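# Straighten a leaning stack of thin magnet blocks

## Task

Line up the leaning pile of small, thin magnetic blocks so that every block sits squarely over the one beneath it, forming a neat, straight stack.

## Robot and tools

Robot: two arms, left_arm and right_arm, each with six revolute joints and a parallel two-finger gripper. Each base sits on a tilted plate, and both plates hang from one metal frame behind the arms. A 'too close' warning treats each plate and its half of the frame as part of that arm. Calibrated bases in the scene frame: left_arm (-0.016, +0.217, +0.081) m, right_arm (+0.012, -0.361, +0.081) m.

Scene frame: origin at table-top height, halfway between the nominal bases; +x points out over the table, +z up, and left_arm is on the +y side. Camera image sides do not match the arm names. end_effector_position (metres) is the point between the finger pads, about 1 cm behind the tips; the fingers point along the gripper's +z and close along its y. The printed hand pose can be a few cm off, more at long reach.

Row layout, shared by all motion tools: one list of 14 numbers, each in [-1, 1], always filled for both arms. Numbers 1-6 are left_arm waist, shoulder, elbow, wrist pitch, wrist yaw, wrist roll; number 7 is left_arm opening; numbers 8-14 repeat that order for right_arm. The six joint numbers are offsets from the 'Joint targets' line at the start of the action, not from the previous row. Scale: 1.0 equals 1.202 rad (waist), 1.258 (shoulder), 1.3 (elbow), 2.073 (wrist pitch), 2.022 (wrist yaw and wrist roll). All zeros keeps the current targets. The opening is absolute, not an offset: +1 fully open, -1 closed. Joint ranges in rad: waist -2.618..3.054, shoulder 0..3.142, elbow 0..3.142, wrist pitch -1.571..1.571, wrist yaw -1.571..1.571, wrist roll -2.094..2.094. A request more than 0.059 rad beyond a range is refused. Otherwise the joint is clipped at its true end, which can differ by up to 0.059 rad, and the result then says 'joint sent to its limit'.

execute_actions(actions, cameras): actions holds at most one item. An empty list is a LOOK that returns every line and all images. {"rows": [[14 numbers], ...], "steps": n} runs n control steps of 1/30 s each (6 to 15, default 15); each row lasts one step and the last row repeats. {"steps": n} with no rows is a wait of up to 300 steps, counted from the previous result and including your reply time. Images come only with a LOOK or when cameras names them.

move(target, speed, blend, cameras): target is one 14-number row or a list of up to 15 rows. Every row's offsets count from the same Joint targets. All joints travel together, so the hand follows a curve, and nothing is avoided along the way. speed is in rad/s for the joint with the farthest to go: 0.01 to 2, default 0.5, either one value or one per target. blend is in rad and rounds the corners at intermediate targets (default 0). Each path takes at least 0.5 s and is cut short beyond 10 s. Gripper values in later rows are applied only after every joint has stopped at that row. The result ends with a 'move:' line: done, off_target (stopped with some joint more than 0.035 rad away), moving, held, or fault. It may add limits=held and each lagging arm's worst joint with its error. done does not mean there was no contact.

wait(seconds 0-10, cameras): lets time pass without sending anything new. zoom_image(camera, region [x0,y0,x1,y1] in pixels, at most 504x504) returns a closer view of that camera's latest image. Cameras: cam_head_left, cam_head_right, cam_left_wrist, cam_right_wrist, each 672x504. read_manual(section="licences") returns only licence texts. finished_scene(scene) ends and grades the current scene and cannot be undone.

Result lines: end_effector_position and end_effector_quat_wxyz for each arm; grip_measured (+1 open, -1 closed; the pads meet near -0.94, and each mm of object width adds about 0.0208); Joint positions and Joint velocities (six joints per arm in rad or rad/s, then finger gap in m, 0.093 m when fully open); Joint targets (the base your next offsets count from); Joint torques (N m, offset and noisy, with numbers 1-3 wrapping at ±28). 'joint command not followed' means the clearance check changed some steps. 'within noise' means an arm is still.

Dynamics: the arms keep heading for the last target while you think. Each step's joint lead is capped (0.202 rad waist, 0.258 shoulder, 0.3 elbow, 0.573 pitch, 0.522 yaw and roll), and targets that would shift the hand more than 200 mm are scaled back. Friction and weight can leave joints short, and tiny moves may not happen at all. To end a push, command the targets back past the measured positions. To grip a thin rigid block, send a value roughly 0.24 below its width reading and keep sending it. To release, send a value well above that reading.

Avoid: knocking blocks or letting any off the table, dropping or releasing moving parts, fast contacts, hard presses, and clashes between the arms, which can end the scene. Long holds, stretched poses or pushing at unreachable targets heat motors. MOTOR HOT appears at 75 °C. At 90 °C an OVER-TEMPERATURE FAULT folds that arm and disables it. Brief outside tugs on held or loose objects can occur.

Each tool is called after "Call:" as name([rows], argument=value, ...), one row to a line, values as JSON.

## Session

Call:
execute_actions(actions=[], cameras=["all"])

Scene clock: 0.00 s of 6600.00 s.
left_arm: end_effector_position=(+0.3407, +0.1213, +0.2860) grip_measured=+1.000 end_effector_quat_wxyz=(+0.488, -0.523, +0.698, +0.000) | right_arm: end_effector_position=(+0.3019, -0.4567, +0.1134) grip_measured=+1.000 end_effector_quat_wxyz=(+0.258, +0.097, +0.937, -0.213)
Joint positions: left_arm=[-0.747 1.666 1.328 -0.969 -1.123 -1.845 0.093] | right_arm=[0.008 1.304 0.513 -0.178 0.58 0.01 0.093]
Joint velocities: within noise
Joint torques (N m): no reading
Motor temperatures (°C): left_arm=[30 44 39 40 30 28 31] | right_arm=[28 38 36 31 29 30 30]
Heat: left arm: 44 °C; right arm: 38 °C.
Joint targets: left_arm=[-0.748 1.654 1.341 -0.965 -1.128 -1.845] | right_arm=[0.008 1.300 0.519 -0.187 0.581 0.010]
camera_calibration:
cam_left_wrist: T_world_to_cam=[[0.715752, -0.438934, 0.543173, -0.349319], [-0.231089, -0.882835, -0.408902, 0.344898], [0.659013, 0.167151, -0.733323, 0.0485359], [0, 0, 0, 1]] pos_world=[0.297742, 0.143048, 0.366362]
cam_right_wrist: T_world_to_cam=[[-0.301101, -0.888643, 0.345906, -0.355128], [-0.952641, 0.264117, -0.150722, 0.464408], [0.0425786, -0.374907, -0.926084, 0.0000227005], [0, 0, 0, 1]] pos_world=[0.335484, -0.438231, 0.192859]

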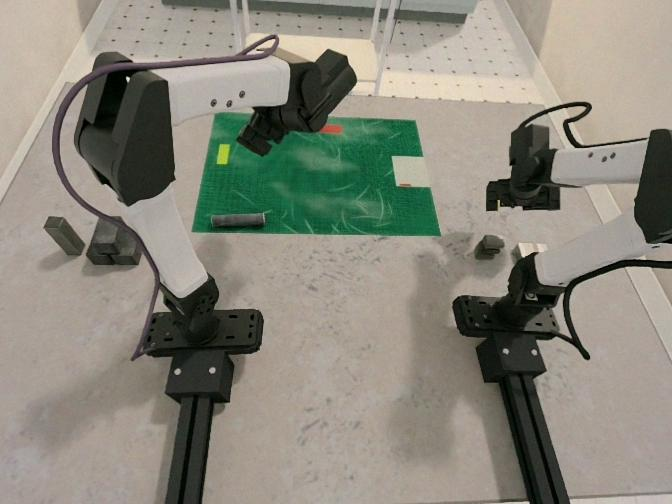

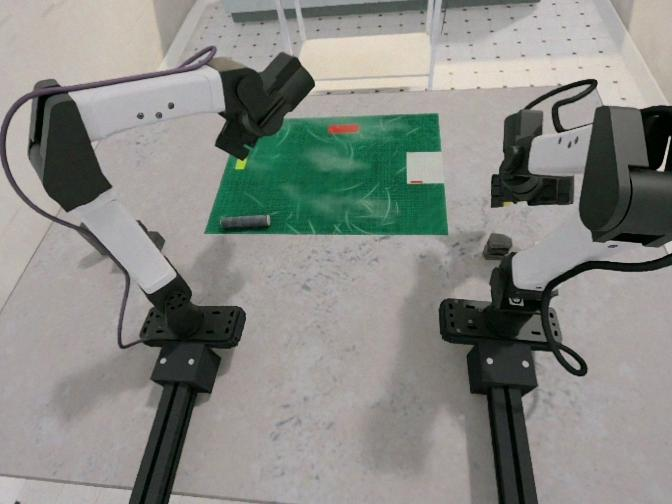

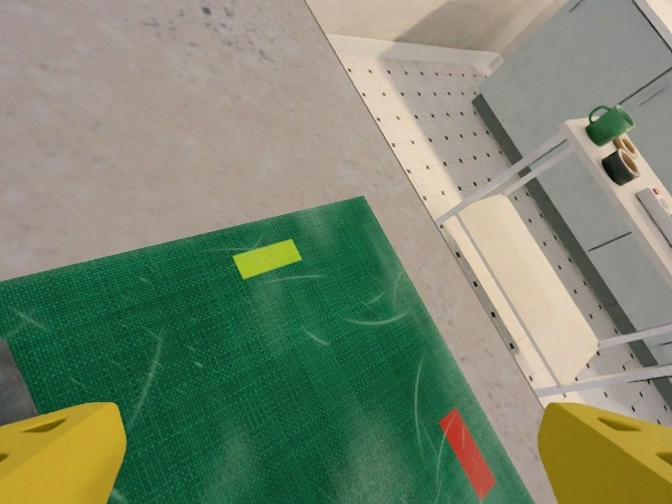

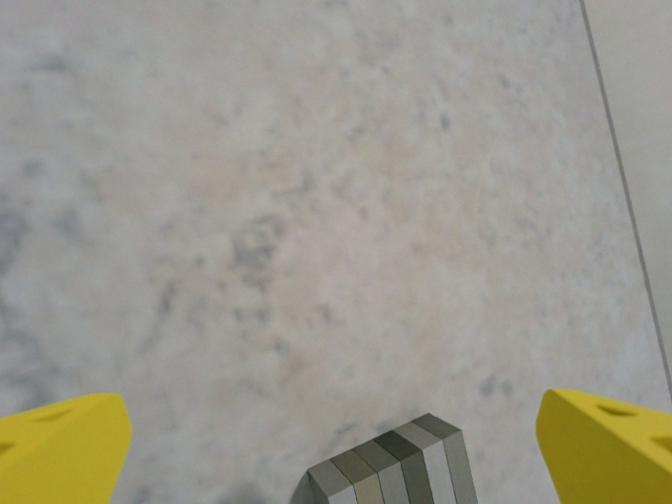

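Call:
zoom_image(camera="cam_head_left", region=[450, 210, 570, 300])

Call:
zoom_image(camera="cam_head_right", region=[450, 200, 570, 290])

Call:
zoom_image(camera="cam_right_wrist", region=[260, 384, 500, 504])

Call:
zoom_image(camera="cam_head_left", region=[30, 190, 160, 280])

Scaled by 4.200 from the camera's 672x504 image, which has a finer 960x720 frame.

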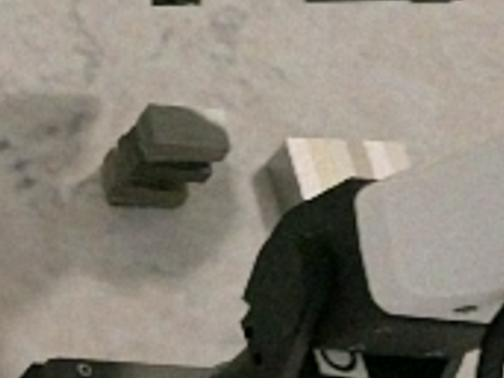

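Scaled by 4.200 from the camera's 672x504 image, which has a finer 960x720 frame.

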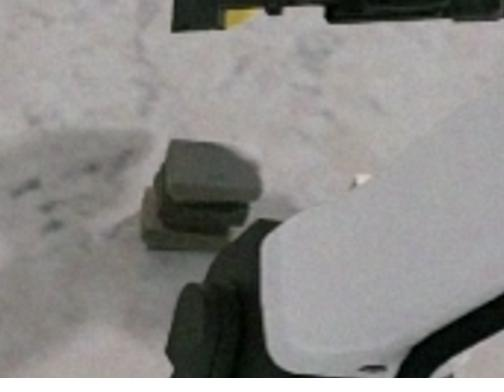

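Scaled by 2.100 from the camera's 672x504 image, which has a finer 960x720 frame.

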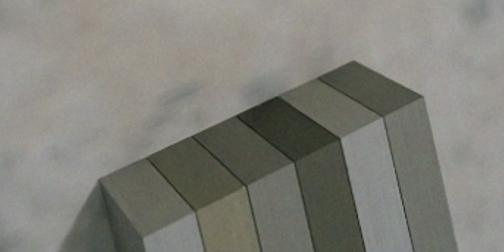

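Scaled by 3.877 from the camera's 672x504 image, which has a finer 960x720 frame.

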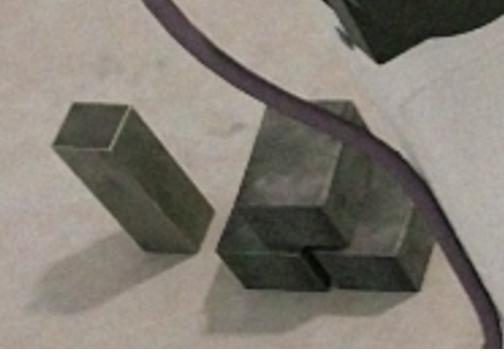

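Call:
move(target=[-0.3469,0.4459,-0.5846,1.0,0.5579,0.9125,1,0.0341,-0.1129,0.1969,-0.4134,-0.2206,-0.0692,0.6], speed=0.6)

Scene clock: 6.27 s of 6600.00 s.
left_arm: end_effector_position=(+0.1497, -0.1846, +0.0772) grip_measured=+1.000 end_effector_quat_wxyz=(+0.421, +0.442, +0.720, -0.331) | right_arm: end_effector_position=(+0.2144, -0.3860, +0.1404) grip_measured=+0.602 end_effector_quat_wxyz=(+0.045, -0.074, +0.996, -0.010)
Joint positions: left_arm=[-1.159 2.203 0.586 1.077 -0.011 -0.015 0.093] | right_arm=[0.04 1.172 0.748 -1.01 0.146 -0.122 0.074]
Joint torques (N m): left_arm=[-1.4 -6.91 3.15 1.93 0.2 0.14] | right_arm=[1.2 -3.63 7.45 0.28 -0.01 -0.14]
Joint targets: left_arm=[-1.165 2.215 0.581 1.108 0.000 0.000] | right_arm=[0.049 1.159 0.775 -1.044 0.135 -0.130]
Kept back: nothing.
move: done
camera_calibration:
cam_left_wrist: T_world_to_cam=[[-0.911703, -0.385279, 0.142679, 0.0510143], [-0.379094, 0.655005, -0.653648, 0.270307], [0.158381, -0.650022, -0.743227, -0.00266211], [0, 0, 0, 1]]
cam_right_wrist: T_world_to_cam=[[0.134916, -0.990478, 0.0273873, -0.415996], [-0.932853, -0.117652, 0.340503, 0.145784], [-0.334039, -0.0714878, -0.939844, 0.255091], [0, 0, 0, 1]]

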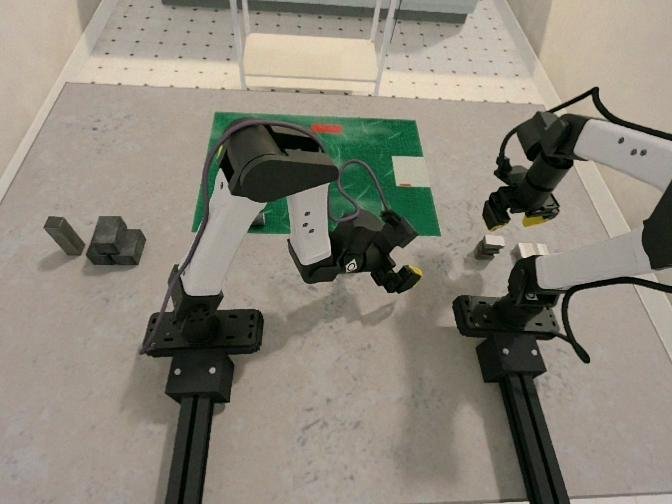

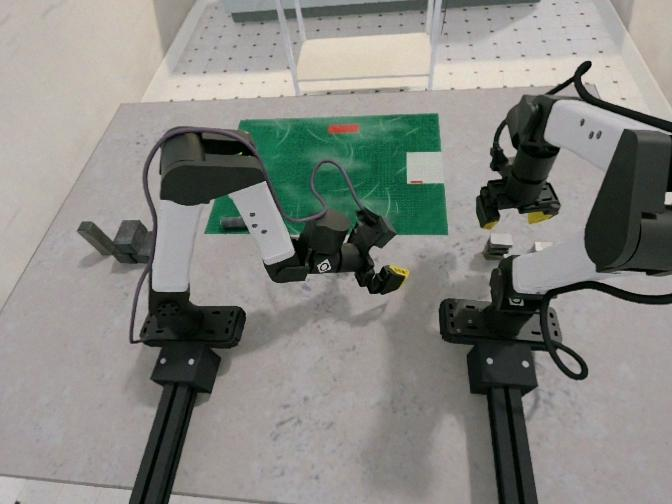

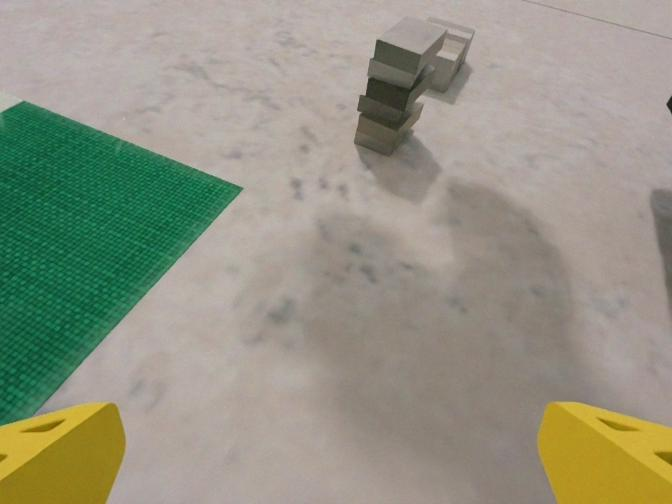

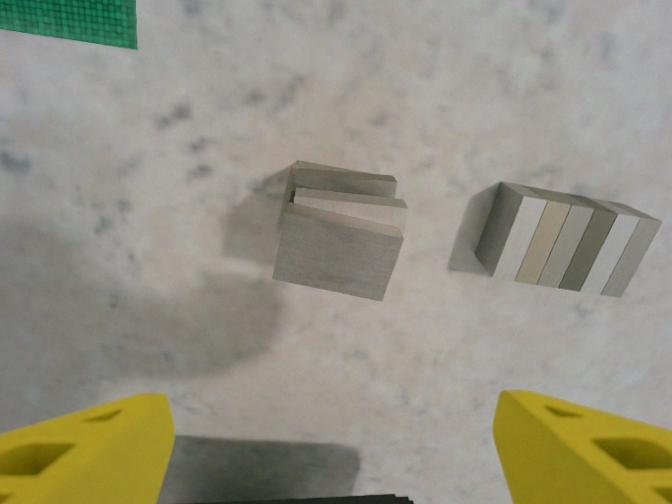

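Call:
zoom_image(camera="cam_left_wrist", region=[330, 0, 500, 170])

Call:
zoom_image(camera="cam_right_wrist", region=[220, 130, 460, 320])

Call:
move(target=[0,0,0,0.109,0,0,1,0,0,0,0,0,0,0.6], speed=0.5)

Call:
zoom_image(camera="cam_left_wrist", region=[310, 150, 480, 320])

Scaled by 2.965 from the camera's 672x504 image, which has a finer 960x720 frame.

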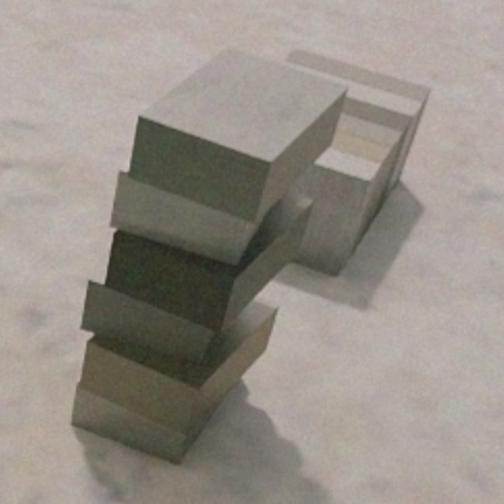

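Scaled by 2.100 from the camera's 672x504 image, which has a finer 960x720 frame.

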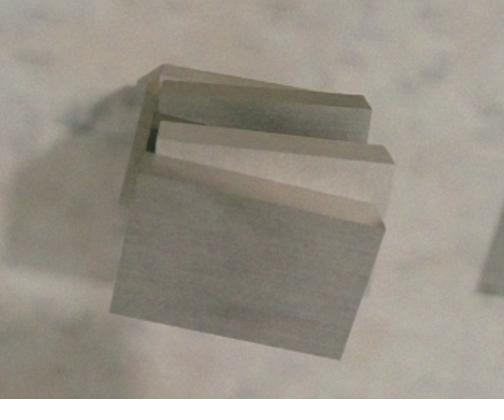

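Scene clock: 7.67 s of 6600.00 s.
left_arm: end_effector_position=(+0.1609, -0.1991, +0.1286) grip_measured=+1.000 end_effector_quat_wxyz=(+0.498, +0.402, +0.668, -0.380) | right_arm: end_effector_position=(+0.2142, -0.3860, +0.1404) grip_measured=+0.602 end_effector_quat_wxyz=(+0.045, -0.074, +0.996, -0.010)
Joint positions: left_arm=[-1.159 2.203 0.586 1.302 -0.01 -0.014 0.093] | right_arm=[0.04 1.172 0.748 -1.011 0.146 -0.122 0.074]
Joint torques (N m): left_arm=[-1.52 -6.98 3.23 1.99 0.22 0.11] | right_arm=[1.22 -3.47 7.54 0.27 -0.02 -0.1]
Joint targets: left_arm=[-1.165 2.215 0.581 1.334 0.001 0.001] | right_arm=[0.049 1.159 0.775 -1.044 0.135 -0.130]
Kept back: nothing.
move: done
camera_calibration:
cam_left_wrist: T_world_to_cam=[[-0.916057, -0.374492, 0.143511, 0.0510143], [-0.328585, 0.495678, -0.80395, 0.297108], [0.229937, -0.783619, -0.577122, -0.0351507], [0, 0, 0, 1]]
cam_right_wrist: T_world_to_cam=[[0.135035, -0.990464, 0.0273141, -0.415985], [-0.932584, -0.117734, 0.341212, 0.145429], [-0.334742, -0.0715482, -0.93959, 0.255106], [0, 0, 0, 1]]

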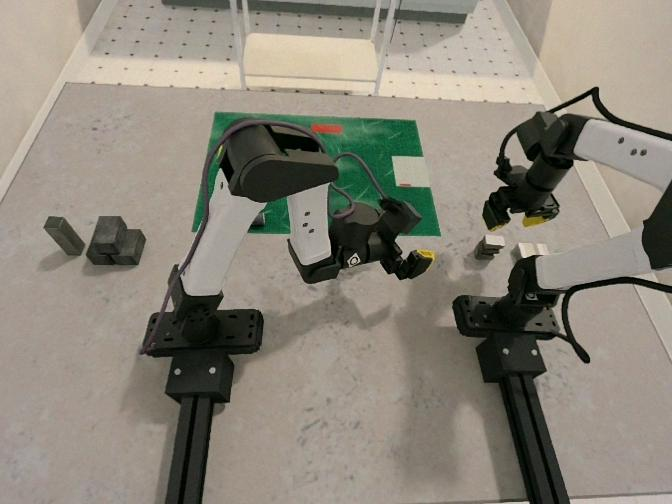

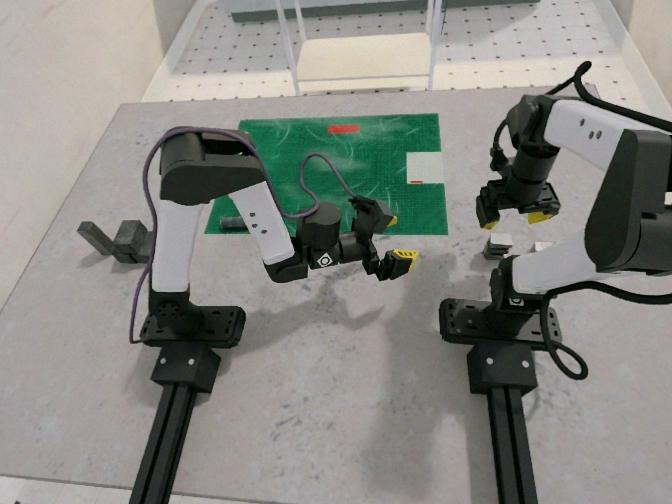

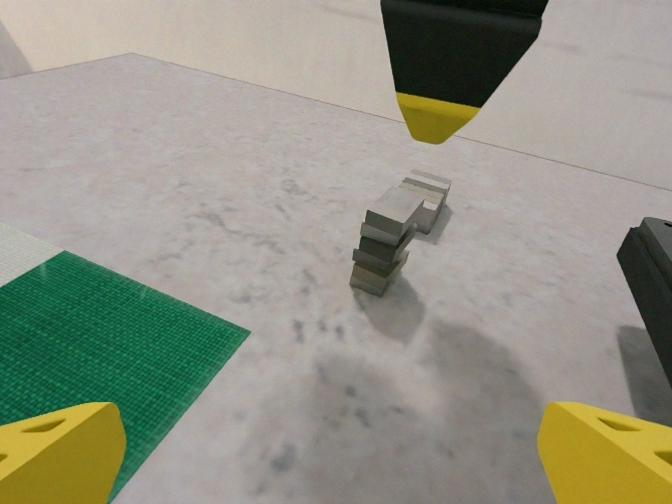

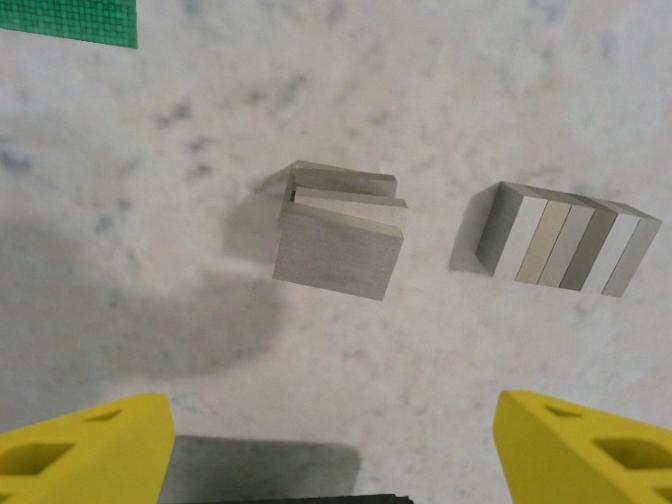

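Scaled by 2.965 from the camera's 672x504 image, which has a finer 960x720 frame.

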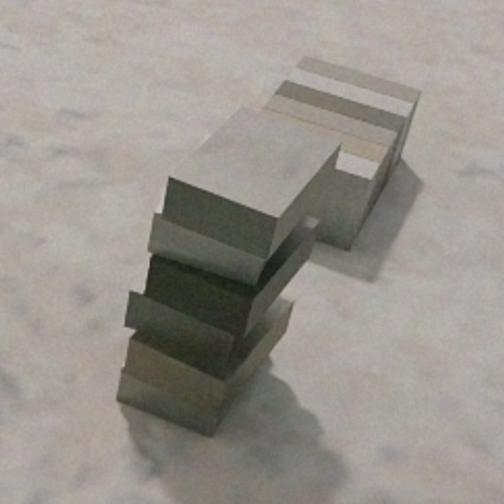

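Call:
move(target=[0,0,0,0,0,0,1,-0.0682,0.0922,-0.1085,0.1206,-0.0089,0.8412,0.45], speed=0.8)

Call:
zoom_image(camera="cam_right_wrist", region=[220, 180, 480, 440])

Call:
zoom_image(camera="cam_left_wrist", region=[310, 150, 450, 320])

Scene clock: 15.70 s of 6600.00 s.
left_arm: end_effector_position=(+0.1609, -0.1991, +0.1289) grip_measured=+1.000 end_effector_quat_wxyz=(+0.498, +0.402, +0.668, -0.380) | right_arm: end_effector_position=(+0.2246, -0.3910, +0.1009) grip_measured=+0.452 end_effector_quat_wxyz=(+0.037, +0.717, +0.695, +0.035)
Joint positions: left_arm=[-1.159 2.203 0.586 1.304 -0.01 -0.014 0.093] | right_arm=[-0.024 1.264 0.648 -0.801 0.128 1.562 0.067]
Joint torques (N m): left_arm=[-1.47 -6.99 3.15 2.02 0.23 0.13] | right_arm=[-0.39 -1.84 4.1 0.72 0.06 0.06]
Joint targets: left_arm=[-1.165 2.215 0.581 1.334 0.000 0.000] | right_arm=[-0.033 1.275 0.634 -0.794 0.117 1.571]
Kept back: nothing.
move: done
camera_calibration:
cam_left_wrist: T_world_to_cam=[[-0.916078, -0.374441, 0.143511, 0.0510148], [-0.328293, 0.494794, -0.804614, 0.297225], [0.230272, -0.784202, -0.576196, -0.0353304], [0, 0, 0, 1]]
cam_right_wrist: T_world_to_cam=[[-0.994324, 0.0408802, -0.0982275, 0.24828], [-0.0042852, 0.9071, 0.420893, 0.352243], [0.106308, 0.418925, -0.901776, 0.310048], [0, 0, 0, 1]]

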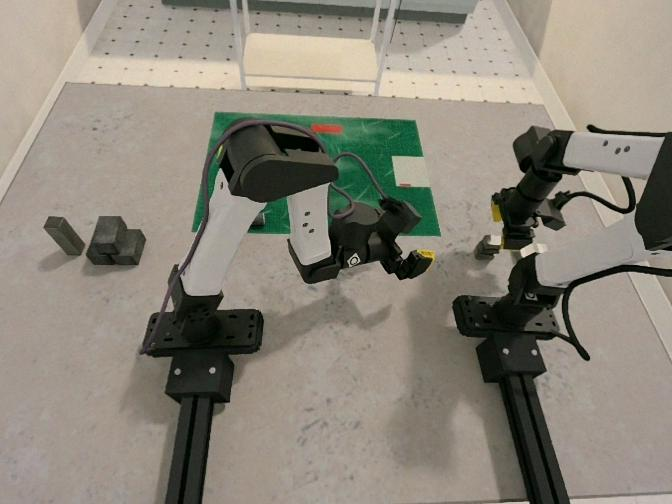

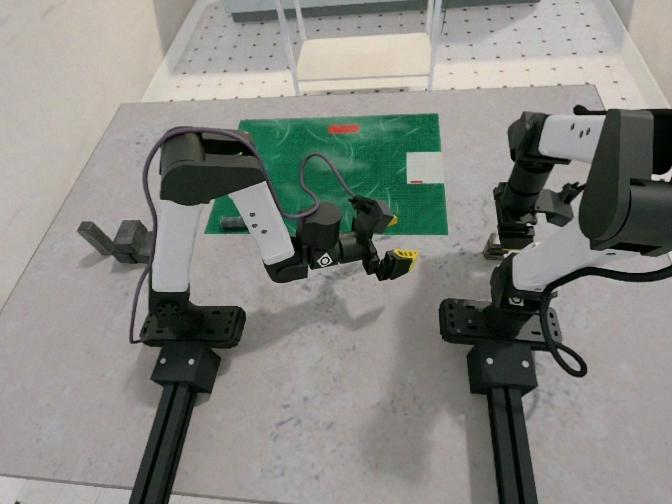

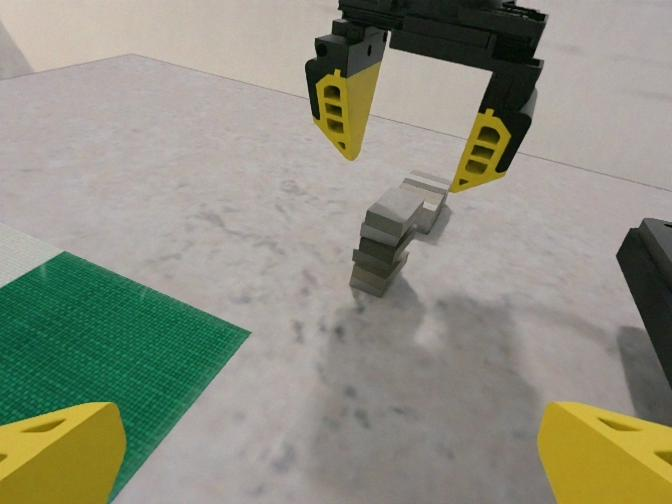

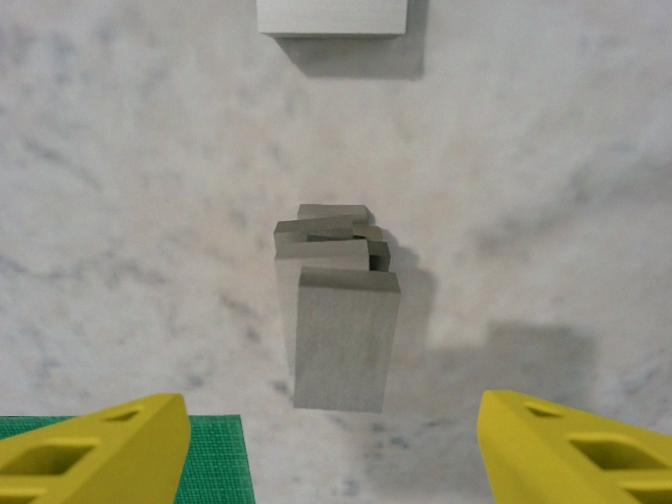

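Scaled by 1.938 from the camera's 672x504 image, which has a finer 960x720 frame.

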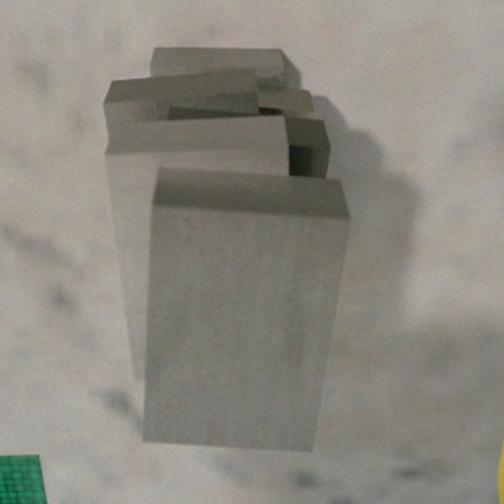

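Scaled by 2.965 from the camera's 672x504 image, which has a finer 960x720 frame.

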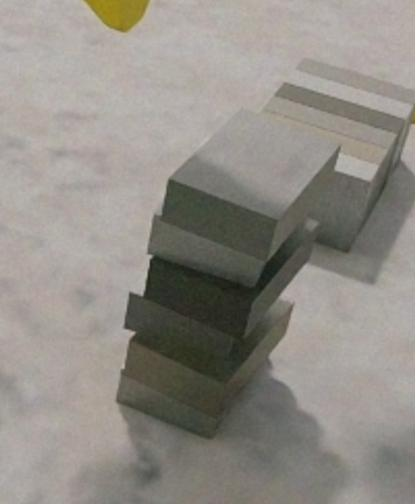

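Call:
move([
  [0,0,0,0,0,0,1,-0.0233,0.1017,-0.0869,0.1192,0,-0.0208,0.45],
  [0,0,0,0,0,0,1,-0.0466,0.2448,-0.14,0.2397,-0.003,-0.0346,0.45],
], speed=[0.3,0.2], blend=0.05, cameras=["cam_left_wrist","cam_right_wrist"])

Call:
zoom_image(camera="cam_left_wrist", region=[290, 150, 450, 310])

Scene clock: 19.00 s of 6600.00 s.
left_arm: end_effector_position=(+0.1609, -0.1991, +0.1289) grip_measured=+1.000 end_effector_quat_wxyz=(+0.498, +0.402, +0.668, -0.380) | right_arm: end_effector_position=(+0.2282, -0.3914, +0.0126) grip_measured=+0.452 end_effector_quat_wxyz=(+0.037, +0.718, +0.694, +0.033)
Joint positions: left_arm=[-1.159 2.203 0.586 1.304 -0.01 -0.014 0.093] | right_arm=[-0.08 1.57 0.463 -0.304 0.122 1.509 0.067]
Joint torques (N m): left_arm=[-1.43 -6.98 3.14 2.02 0.2 0.13] | right_arm=[-0.38 -2.77 2.56 0.72 0.04 -0.11]
Joint targets: left_arm=[-1.165 2.215 0.581 1.334 0.000 0.000] | right_arm=[-0.089 1.582 0.452 -0.297 0.111 1.501]
Kept back: nothing.
move: done
camera_calibration:
cam_left_wrist: T_world_to_cam=[[-0.916078, -0.374441, 0.143511, 0.0510148], [-0.328293, 0.494794, -0.804614, 0.297225], [0.230272, -0.784202, -0.576196, -0.0353304], [0, 0, 0, 1]]
cam_right_wrist: T_world_to_cam=[[-0.994337, 0.0435336, -0.0969469, 0.244227], [-0.00103492, 0.908237, 0.418455, 0.389488], [0.106268, 0.416186, -0.903049, 0.229161], [0, 0, 0, 1]]
Images, in order: cam_left_wrist, cam_right_wrist.

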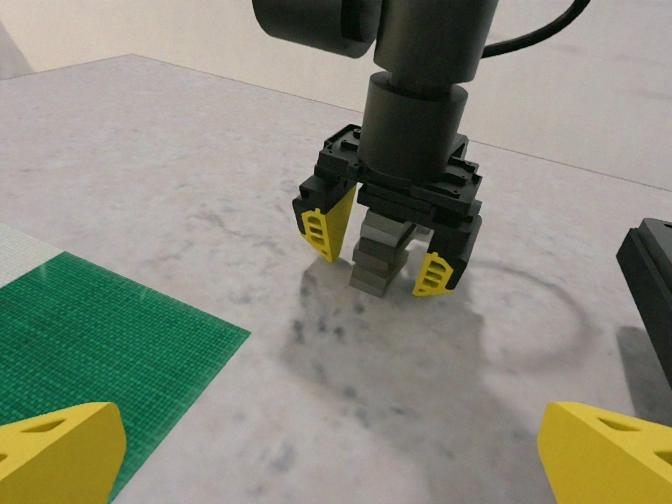

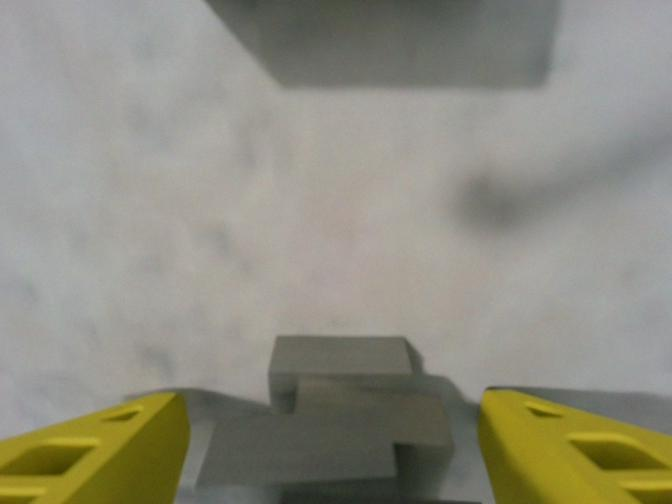

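Scaled by 3.150 from the camera's 672x504 image, which has a finer 960x720 frame.

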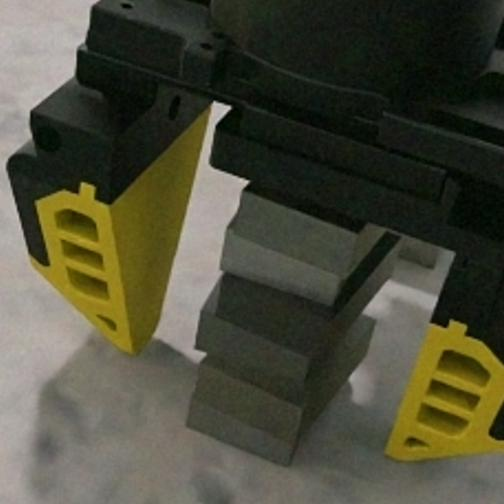

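Call:
execute_actions([
  {"rows":[[0,0,0,0,0,0,1,0,0,0,0,0,0,0.41],[0,0,0,0,0,0,1,0,0,0,0,0,0,0.36],[0,0,0,0,0,0,1,0,0,0,0,0,0,0.31],[0,0,0,0,0,0,1,0,0,0,0,0,0,0.26],[0,0,0,0,0,0,1,0,0,0,0,0,0,0.21],[0,0,0,0,0,0,1,0,0,0,0,0,0,0.17],[0,0,0,0,0,0,1,0,0,0,0,0,0,0.13],[0,0,0,0,0,0,1,0,0,0,0,0,0,0.10],[0,0,0,0,0,0,1,0,0,0,0,0,0,0.07],[0,0,0,0,0,0,1,0,0,0,0,0,0,0.05],[0,0,0,0,0,0,1,0,0,0,0,0,0,0.03],[0,0,0,0,0,0,1,0,0,0,0,0,0,0.015],[0,0,0,0,0,0,1,0,0,0,0,0,0,0.0],[0,0,0,0,0,0,1,0,0,0,0,0,0,-0.01],[0,0,0,0,0,0,1,0,0,0,0,0,0,-0.02]],"steps":15},
])

Call:
execute_actions([
  {"rows":[[0,0,0,0,0,0,1,0,0,0,0,0,0,-0.03],[0,0,0,0,0,0,1,0,0,0,0,0,0,-0.04],[0,0,0,0,0,0,1,0,0,0,0,0,0,-0.05],[0,0,0,0,0,0,1,0,0,0,0,0,0,-0.06],[0,0,0,0,0,0,1,0,0,0,0,0,0,-0.07],[0,0,0,0,0,0,1,0,0,0,0,0,0,-0.08],[0,0,0,0,0,0,1,0,0,0,0,0,0,-0.09],[0,0,0,0,0,0,1,0,0,0,0,0,0,-0.10],[0,0,0,0,0,0,1,0,0,0,0,0,0,-0.11],[0,0,0,0,0,0,1,0,0,0,0,0,0,-0.12],[0,0,0,0,0,0,1,0,0,0,0,0,0,-0.13],[0,0,0,0,0,0,1,0,0,0,0,0,0,-0.14],[0,0,0,0,0,0,1,0,0,0,0,0,0,-0.15],[0,0,0,0,0,0,1,0,0,0,0,0,0,-0.16],[0,0,0,0,0,0,1,0,0,0,0,0,0,-0.17]],"steps":15},
])

Call:
execute_actions([
  {"rows":[[0,0,0,0,0,0,1,0,0,0,0,0,0,-0.18],[0,0,0,0,0,0,1,0,0,0,0,0,0,-0.19],[0,0,0,0,0,0,1,0,0,0,0,0,0,-0.20],[0,0,0,0,0,0,1,0,0,0,0,0,0,-0.21],[0,0,0,0,0,0,1,0,0,0,0,0,0,-0.22],[0,0,0,0,0,0,1,0,0,0,0,0,0,-0.23],[0,0,0,0,0,0,1,0,0,0,0,0,0,-0.24],[0,0,0,0,0,0,1,0,0,0,0,0,0,-0.25],[0,0,0,0,0,0,1,0,0,0,0,0,0,-0.26],[0,0,0,0,0,0,1,0,0,0,0,0,0,-0.27],[0,0,0,0,0,0,1,0,0,0,0,0,0,-0.28],[0,0,0,0,0,0,1,0,0,0,0,0,0,-0.29],[0,0,0,0,0,0,1,0,0,0,0,0,0,-0.30],[0,0,0,0,0,0,1,0,0,0,0,0,0,-0.31],[0,0,0,0,0,0,1,0,0,0,0,0,0,-0.32]],"steps":15},
], cameras=["cam_left_wrist","cam_right_wrist"])

Scene clock: 20.30 s of 6600.00 s.
Motor temperatures (°C): left_arm=[30 47 39 45 30 29 31] | right_arm=[28 38 38 32 29 30 30]
Steps of this call (1-30: nothing new was sent; 31-39: this action's first 9). Readings (joint positions of left_arm | right_arm):
31: [-1.159 2.203 0.586 1.304 -0.010 -0.014] | [-0.080 1.570 0.463 -0.303 0.122 1.509]
32: [-1.159 2.203 0.586 1.304 -0.010 -0.014] | [-0.080 1.570 0.463 -0.303 0.122 1.509]
34: [-1.159 2.203 0.586 1.304 -0.010 -0.014] | [-0.080 1.570 0.463 -0.303 0.122 1.509]
38: [-1.159 2.203 0.586 1.304 -0.010 -0.014] | [-0.080 1.570 0.463 -0.303 0.122 1.509]
39: the state above

Scene clock: 20.80 s of 6600.00 s.
Steps of this call (1-6: your previous action's last 6; 7-15: this action's first 9). Readings (joint positions of left_arm | right_arm):
7: [-1.159 2.203 0.586 1.304 -0.010 -0.014] | [-0.080 1.570 0.463 -0.303 0.122 1.509]
8: [-1.159 2.203 0.586 1.304 -0.010 -0.014] | [-0.080 1.570 0.463 -0.303 0.122 1.509]
10: [-1.159 2.203 0.586 1.304 -0.010 -0.014] | [-0.080 1.570 0.463 -0.303 0.122 1.509]
14: [-1.159 2.203 0.586 1.304 -0.010 -0.014] | [-0.080 1.570 0.463 -0.303 0.122 1.509]
15: the state above

Scene clock: 21.30 s of 6600.00 s.
left_arm: end_effector_position=(+0.1609, -0.1991, +0.1289) grip_measured=+1.000 end_effector_quat_wxyz=(+0.498, +0.402, +0.668, -0.380) | right_arm: end_effector_position=(+0.2283, -0.3914, +0.0126) grip_measured=-0.252 end_effector_quat_wxyz=(+0.037, +0.718, +0.695, +0.033)
Joint positions: left_arm=[-1.159 2.203 0.586 1.304 -0.01 -0.014 0.093] | right_arm=[-0.08 1.57 0.463 -0.303 0.122 1.509 0.033]
Joint velocities: left_arm=[within noise] | right_arm=[0.017 -0.007 0.007 0.051 -0.051 0.007 -0.012]
Joint torques (N m): left_arm=[-1.44 -7.05 3.14 2.03 0.23 0.11] | right_arm=[-0.4 -2.76 2.43 0.69 0.04 -0.12]
Joint targets: left_arm=[-1.165 2.215 0.581 1.333 0.000 0.000] | right_arm=[-0.089 1.582 0.452 -0.297 0.111 1.501]
Steps of this call (1-6: your previous action's last 6; 7-15: this action's first 9). Readings (joint positions of left_arm | right_arm):
7: [-1.159 2.203 0.586 1.304 -0.010 -0.014] | [-0.080 1.570 0.463 -0.303 0.122 1.509]
8: [-1.159 2.203 0.586 1.304 -0.010 -0.014] | [-0.080 1.570 0.463 -0.303 0.122 1.509]
10: [-1.159 2.203 0.586 1.304 -0.010 -0.014] | [-0.080 1.570 0.463 -0.303 0.122 1.509]
14: [-1.159 2.203 0.586 1.304 -0.010 -0.014] | [-0.080 1.570 0.463 -0.303 0.122 1.509]
15: the state above
camera_calibration:
cam_left_wrist: T_world_to_cam=[[-0.916078, -0.374441, 0.143511, 0.0510148], [-0.328293, 0.494794, -0.804614, 0.297225], [0.230272, -0.784202, -0.576196, -0.0353304], [0, 0, 0, 1]]
cam_right_wrist: T_world_to_cam=[[-0.994313, 0.0431952, -0.0973418, 0.244189], [-0.00154327, 0.908107, 0.418735, 0.389495], [0.106484, 0.416504, -0.902876, 0.229209], [0, 0, 0, 1]]
Images, in order: cam_left_wrist, cam_right_wrist.

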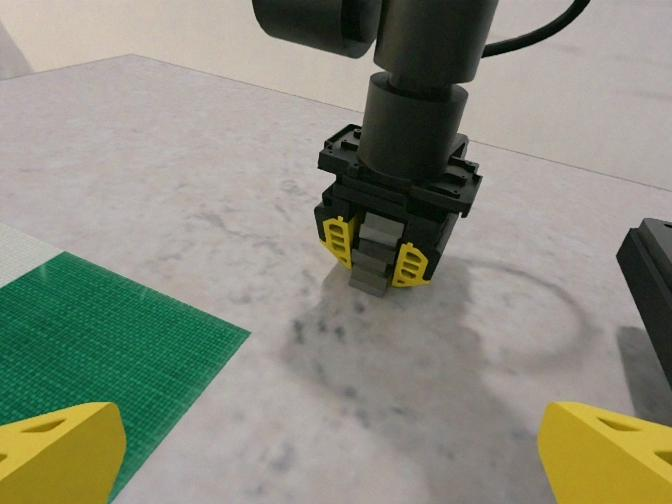

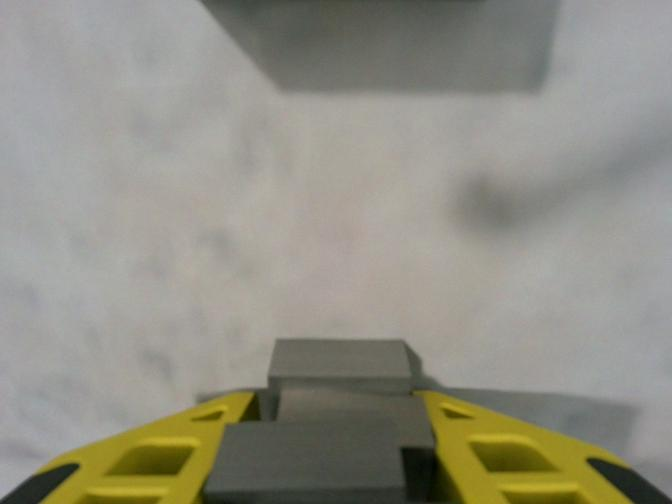

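Call:
execute_actions([
  {"rows":[[0,0,0,0,0,0,1,0,0,0,0,0,0,-0.328],[0,0,0,0,0,0,1,0,0,0,0,0,0,-0.336],[0,0,0,0,0,0,1,0,0,0,0,0,0,-0.344],[0,0,0,0,0,0,1,0,0,0,0,0,0,-0.352],[0,0,0,0,0,0,1,0,0,0,0,0,0,-0.36],[0,0,0,0,0,0,1,0,0,0,0,0,0,-0.368],[0,0,0,0,0,0,1,0,0,0,0,0,0,-0.376],[0,0,0,0,0,0,1,0,0,0,0,0,0,-0.384],[0,0,0,0,0,0,1,0,0,0,0,0,0,-0.392],[0,0,0,0,0,0,1,0,0,0,0,0,0,-0.40],[0,0,0,0,0,0,1,0,0,0,0,0,0,-0.408],[0,0,0,0,0,0,1,0,0,0,0,0,0,-0.416],[0,0,0,0,0,0,1,0,0,0,0,0,0,-0.424],[0,0,0,0,0,0,1,0,0,0,0,0,0,-0.432],[0,0,0,0,0,0,1,0,0,0,0,0,0,-0.44]],"steps":15},
])

Call:
execute_actions([
  {"rows":[[0,0,0,0,0,0,1,0,0,0,0,0,0,-0.452],[0,0,0,0,0,0,1,0,0,0,0,0,0,-0.464],[0,0,0,0,0,0,1,0,0,0,0,0,0,-0.476],[0,0,0,0,0,0,1,0,0,0,0,0,0,-0.488],[0,0,0,0,0,0,1,0,0,0,0,0,0,-0.50],[0,0,0,0,0,0,1,0,0,0,0,0,0,-0.512],[0,0,0,0,0,0,1,0,0,0,0,0,0,-0.524],[0,0,0,0,0,0,1,0,0,0,0,0,0,-0.536],[0,0,0,0,0,0,1,0,0,0,0,0,0,-0.548],[0,0,0,0,0,0,1,0,0,0,0,0,0,-0.56],[0,0,0,0,0,0,1,0,0,0,0,0,0,-0.572],[0,0,0,0,0,0,1,0,0,0,0,0,0,-0.584],[0,0,0,0,0,0,1,0,0,0,0,0,0,-0.596],[0,0,0,0,0,0,1,0,0,0,0,0,0,-0.608],[0,0,0,0,0,0,1,0,0,0,0,0,0,-0.62]],"steps":15},
])

Call:
execute_actions([
  {"steps":15},
], cameras=["cam_left_wrist","cam_right_wrist"])

Call:
zoom_image(camera="cam_left_wrist", region=[310, 170, 450, 310])

Scene clock: 22.37 s of 6600.00 s.
Steps of this call (1-6: your previous action's last 6; 7-15: toward your last target; 16-23: nothing new was sent; 24-32: this action's first 9). Readings (joint positions of left_arm | right_arm):
24: [-1.159 2.203 0.586 1.304 -0.010 -0.014] | [-0.080 1.570 0.462 -0.304 0.122 1.508]
25: [-1.159 2.203 0.586 1.304 -0.010 -0.014] | [-0.080 1.570 0.462 -0.304 0.122 1.508]
27: [-1.159 2.203 0.586 1.304 -0.010 -0.014] | [-0.080 1.570 0.462 -0.306 0.122 1.508]
31: [-1.159 2.203 0.586 1.304 -0.010 -0.014] | [-0.080 1.570 0.462 -0.308 0.122 1.508]
32: the state above

Scene clock: 22.87 s of 6600.00 s.
Steps of this call (1-6: your previous action's last 6; 7-15: this action's first 9). Readings (joint positions of left_arm | right_arm):
7: [-1.159 2.203 0.586 1.304 -0.010 -0.014] | [-0.081 1.570 0.462 -0.307 0.122 1.508]
8: [-1.159 2.203 0.586 1.304 -0.010 -0.014] | [-0.081 1.570 0.462 -0.307 0.122 1.508]
10: [-1.159 2.203 0.586 1.304 -0.010 -0.014] | [-0.081 1.570 0.462 -0.307 0.122 1.508]
14: [-1.159 2.203 0.586 1.304 -0.010 -0.014] | [-0.081 1.570 0.462 -0.307 0.122 1.508]
15: the state above

Scene clock: 23.37 s of 6600.00 s.
left_arm: end_effector_position=(+0.1609, -0.1991, +0.1289) grip_measured=+1.000 end_effector_quat_wxyz=(+0.498, +0.402, +0.668, -0.380) | right_arm: end_effector_position=(+0.2270, -0.3914, +0.0124) grip_measured=-0.504 end_effector_quat_wxyz=(+0.035, +0.718, +0.695, +0.032)
Joint positions: left_arm=[-1.159 2.203 0.586 1.304 -0.01 -0.014 0.093] | right_arm=[-0.081 1.57 0.462 -0.307 0.122 1.508 0.021]
Joint torques (N m): left_arm=[-1.47 -6.97 3.15 2.04 0.24 0.1] | right_arm=[-0.06 -2.88 2.59 0.73 0.07 -0.12]
Joint targets: left_arm=[-1.165 2.215 0.581 1.333 0.000 0.000] | right_arm=[-0.089 1.582 0.452 -0.297 0.111 1.501]
Steps of this call (1-6: your previous action's last 6; 7-15: toward your last target). Readings (joint positions of left_arm | right_arm):
1: [-1.159 2.203 0.586 1.304 -0.010 -0.014] | [-0.081 1.570 0.462 -0.307 0.122 1.508]
2: [-1.159 2.203 0.586 1.304 -0.010 -0.014] | [-0.081 1.570 0.462 -0.307 0.122 1.508]
4: [-1.159 2.203 0.586 1.304 -0.010 -0.014] | [-0.081 1.570 0.462 -0.307 0.122 1.508]
8: [-1.159 2.203 0.586 1.304 -0.010 -0.014] | [-0.081 1.570 0.462 -0.307 0.122 1.508]
15: the state above
All arms were judged still, so your last target was given up. Each gripper or tool keeps its last command.
camera_calibration:
cam_left_wrist: T_world_to_cam=[[-0.916078, -0.374441, 0.143511, 0.0510148], [-0.328293, 0.494794, -0.804614, 0.297225], [0.230272, -0.784202, -0.576196, -0.0353304], [0, 0, 0, 1]]
cam_right_wrist: T_world_to_cam=[[-0.994724, 0.0430809, -0.0931036, 0.242905], [0.000108908, 0.907994, 0.418983, 0.389219], [0.102588, 0.416763, -0.903208, 0.230083], [0, 0, 0, 1]]
Images, in order: cam_left_wrist, cam_right_wrist.

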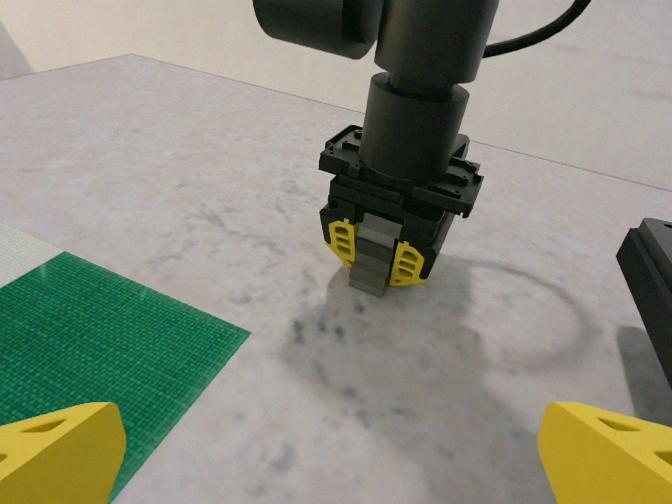

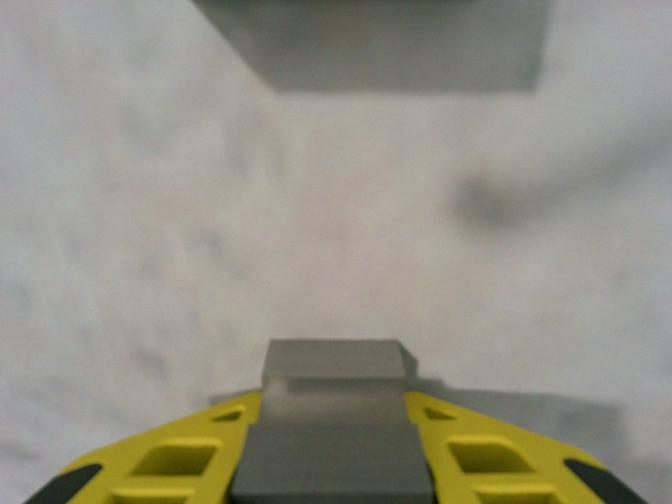

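Scaled by 3.600 from the camera's 672x504 image, which has a finer 960x720 frame.

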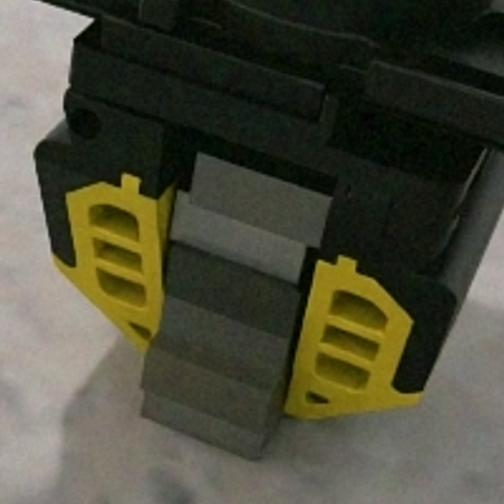

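Call:
execute_actions([
  {"rows":[[0,0,0,0,0,0,1,0,0,0,0,0,0,-0.58],[0,0,0,0,0,0,1,0,0,0,0,0,0,-0.55],[0,0,0,0,0,0,1,0,0,0,0,0,0,-0.525],[0,0,0,0,0,0,1,0,0,0,0,0,0,-0.505],[0,0,0,0,0,0,1,0,0,0,0,0,0,-0.49],[0,0,0,0,0,0,1,0,0,0,0,0,0,-0.475],[0,0,0,0,0,0,1,0,0,0,0,0,0,-0.46],[0,0,0,0,0,0,1,0,0,0,0,0,0,-0.45],[0,0,0,0,0,0,1,0,0,0,0,0,0,-0.44],[0,0,0,0,0,0,1,0,0,0,0,0,0,-0.43],[0,0,0,0,0,0,1,0,0,0,0,0,0,-0.42],[0,0,0,0,0,0,1,0,0,0,0,0,0,-0.41],[0,0,0,0,0,0,1,0,0,0,0,0,0,-0.40],[0,0,0,0,0,0,1,0,0,0,0,0,0,-0.39],[0,0,0,0,0,0,1,0,0,0,0,0,0,-0.38]],"steps":15},
])

Call:
execute_actions([
  {"rows":[[0,0,0,0,0,0,1,0,0,0,0,0,0,-0.37],[0,0,0,0,0,0,1,0,0,0,0,0,0,-0.35],[0,0,0,0,0,0,1,0,0,0,0,0,0,-0.33],[0,0,0,0,0,0,1,0,0,0,0,0,0,-0.30],[0,0,0,0,0,0,1,0,0,0,0,0,0,-0.26],[0,0,0,0,0,0,1,0,0,0,0,0,0,-0.21],[0,0,0,0,0,0,1,0,0,0,0,0,0,-0.15],[0,0,0,0,0,0,1,0,0,0,0,0,0,-0.08],[0,0,0,0,0,0,1,0,0,0,0,0,0,0.0],[0,0,0,0,0,0,1,0,0,0,0,0,0,0.08],[0,0,0,0,0,0,1,0,0,0,0,0,0,0.16],[0,0,0,0,0,0,1,0,0,0,0,0,0,0.24],[0,0,0,0,0,0,1,0,0,0,0,0,0,0.31],[0,0,0,0,0,0,1,0,0,0,0,0,0,0.37],[0,0,0,0,0,0,1,0,0,0,0,0,0,0.42]],"steps":15},
])

Call:
move([
  [0,0,0,0,0,0,1,0.0383,-0.1645,0.0762,-0.1389,0.0045,0.0208,0.55],
  [0,0,0,0,0,0,1,0.0616,-0.2663,0.1631,-0.2581,0.0079,0.0346,0.55],
  [0,0,0,0,0,0,1,0.0616,-0.2663,0.1631,-0.2581,0.0079,-0.7488,0.55],
], speed=[0.35,0.5,1.0], blend=0.05, cameras=["cam_left_wrist","cam_right_wrist"])

Call:
zoom_image(camera="cam_right_wrist", region=[200, 180, 460, 440])

Call:
zoom_image(camera="cam_left_wrist", region=[310, 150, 450, 320])

Scene clock: 26.00 s of 6600.00 s.
Steps of this call (1-70: nothing new was sent; 71-79: this action's first 9). Readings (joint positions of left_arm | right_arm):
71: [-1.159 2.203 0.586 1.304 -0.010 -0.013] | [-0.081 1.570 0.462 -0.307 0.122 1.508]
72: [-1.159 2.203 0.586 1.304 -0.010 -0.013] | [-0.081 1.570 0.462 -0.307 0.122 1.508]
74: [-1.159 2.203 0.586 1.304 -0.010 -0.013] | [-0.081 1.570 0.462 -0.307 0.122 1.508]
78: [-1.159 2.203 0.586 1.304 -0.010 -0.013] | [-0.081 1.570 0.462 -0.307 0.122 1.508]
79: the state above

Scene clock: 26.50 s of 6600.00 s.
Steps of this call (1-6: your previous action's last 6; 7-15: this action's first 9). Readings (joint positions of left_arm | right_arm):
7: [-1.159 2.203 0.586 1.304 -0.010 -0.013] | [-0.081 1.570 0.462 -0.307 0.122 1.508]
8: [-1.159 2.203 0.586 1.304 -0.010 -0.013] | [-0.081 1.570 0.462 -0.307 0.122 1.508]
10: [-1.159 2.203 0.586 1.304 -0.010 -0.013] | [-0.081 1.570 0.462 -0.305 0.120 1.508]
14: [-1.159 2.203 0.586 1.304 -0.010 -0.013] | [-0.081 1.570 0.462 -0.304 0.120 1.508]
15: the state above

Scene clock: 30.77 s of 6600.00 s.
left_arm: end_effector_position=(+0.1609, -0.1991, +0.1290) grip_measured=+1.000 end_effector_quat_wxyz=(+0.499, +0.402, +0.667, -0.380) | right_arm: end_effector_position=(+0.2230, -0.3896, +0.0999) grip_measured=+0.548 end_effector_quat_wxyz=(+0.049, +0.017, +0.999, +0.002)
Joint positions: left_arm=[-1.159 2.203 0.586 1.304 -0.01 -0.013 0.093] | right_arm=[-0.024 1.26 0.641 -0.799 0.12 -0.004 0.071]
Joint torques (N m): left_arm=[-1.47 -6.99 3.21 2.02 0.24 0.13] | right_arm=[1.4 -4.04 6.91 0.33 0.19 -0.14]
Heat: left arm: 49 °C; right arm: 38 °C.
Joint targets: left_arm=[-1.165 2.215 0.581 1.334 0.000 0.001] | right_arm=[-0.015 1.247 0.664 -0.832 0.127 -0.013]
Kept back: nothing.
move: done
camera_calibration:
cam_left_wrist: T_world_to_cam=[[-0.916165, -0.37437, 0.143142, 0.0510863], [-0.327877, 0.494636, -0.80488, 0.297246], [0.23052, -0.784336, -0.575915, -0.0353966], [0, 0, 0, 1]]
cam_right_wrist: T_world_to_cam=[[-0.0447388, -0.998985, -0.00529647, -0.379683], [-0.942408, 0.0404448, 0.332013, 0.231756], [-0.331461, 0.0198453, -0.94326, 0.254953], [0, 0, 0, 1]]
Images, in order: cam_left_wrist, cam_right_wrist.

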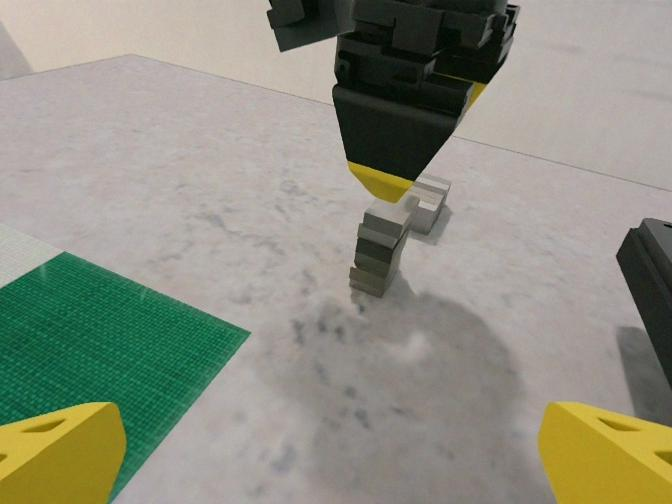

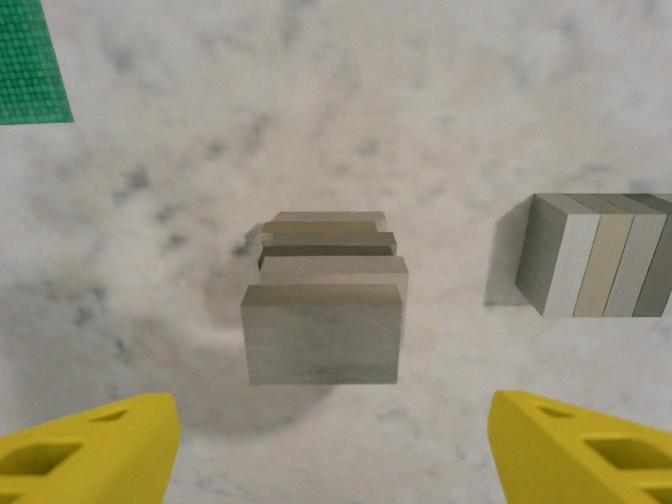

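Scaled by 1.938 from the camera's 672x504 image, which has a finer 960x720 frame.

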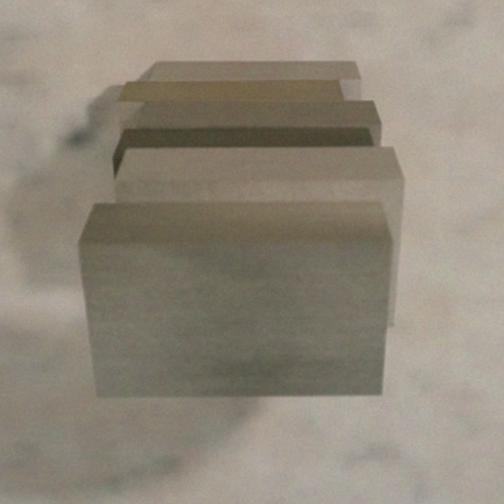

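Scaled by 2.965 from the camera's 672x504 image, which has a finer 960x720 frame.

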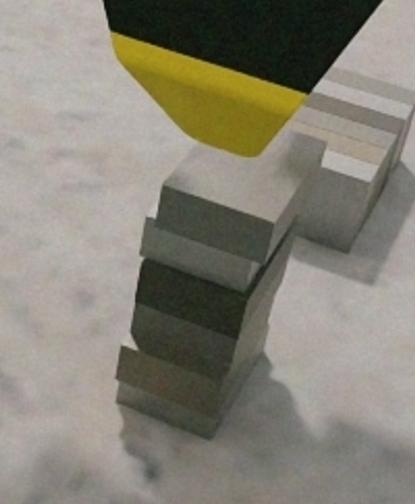

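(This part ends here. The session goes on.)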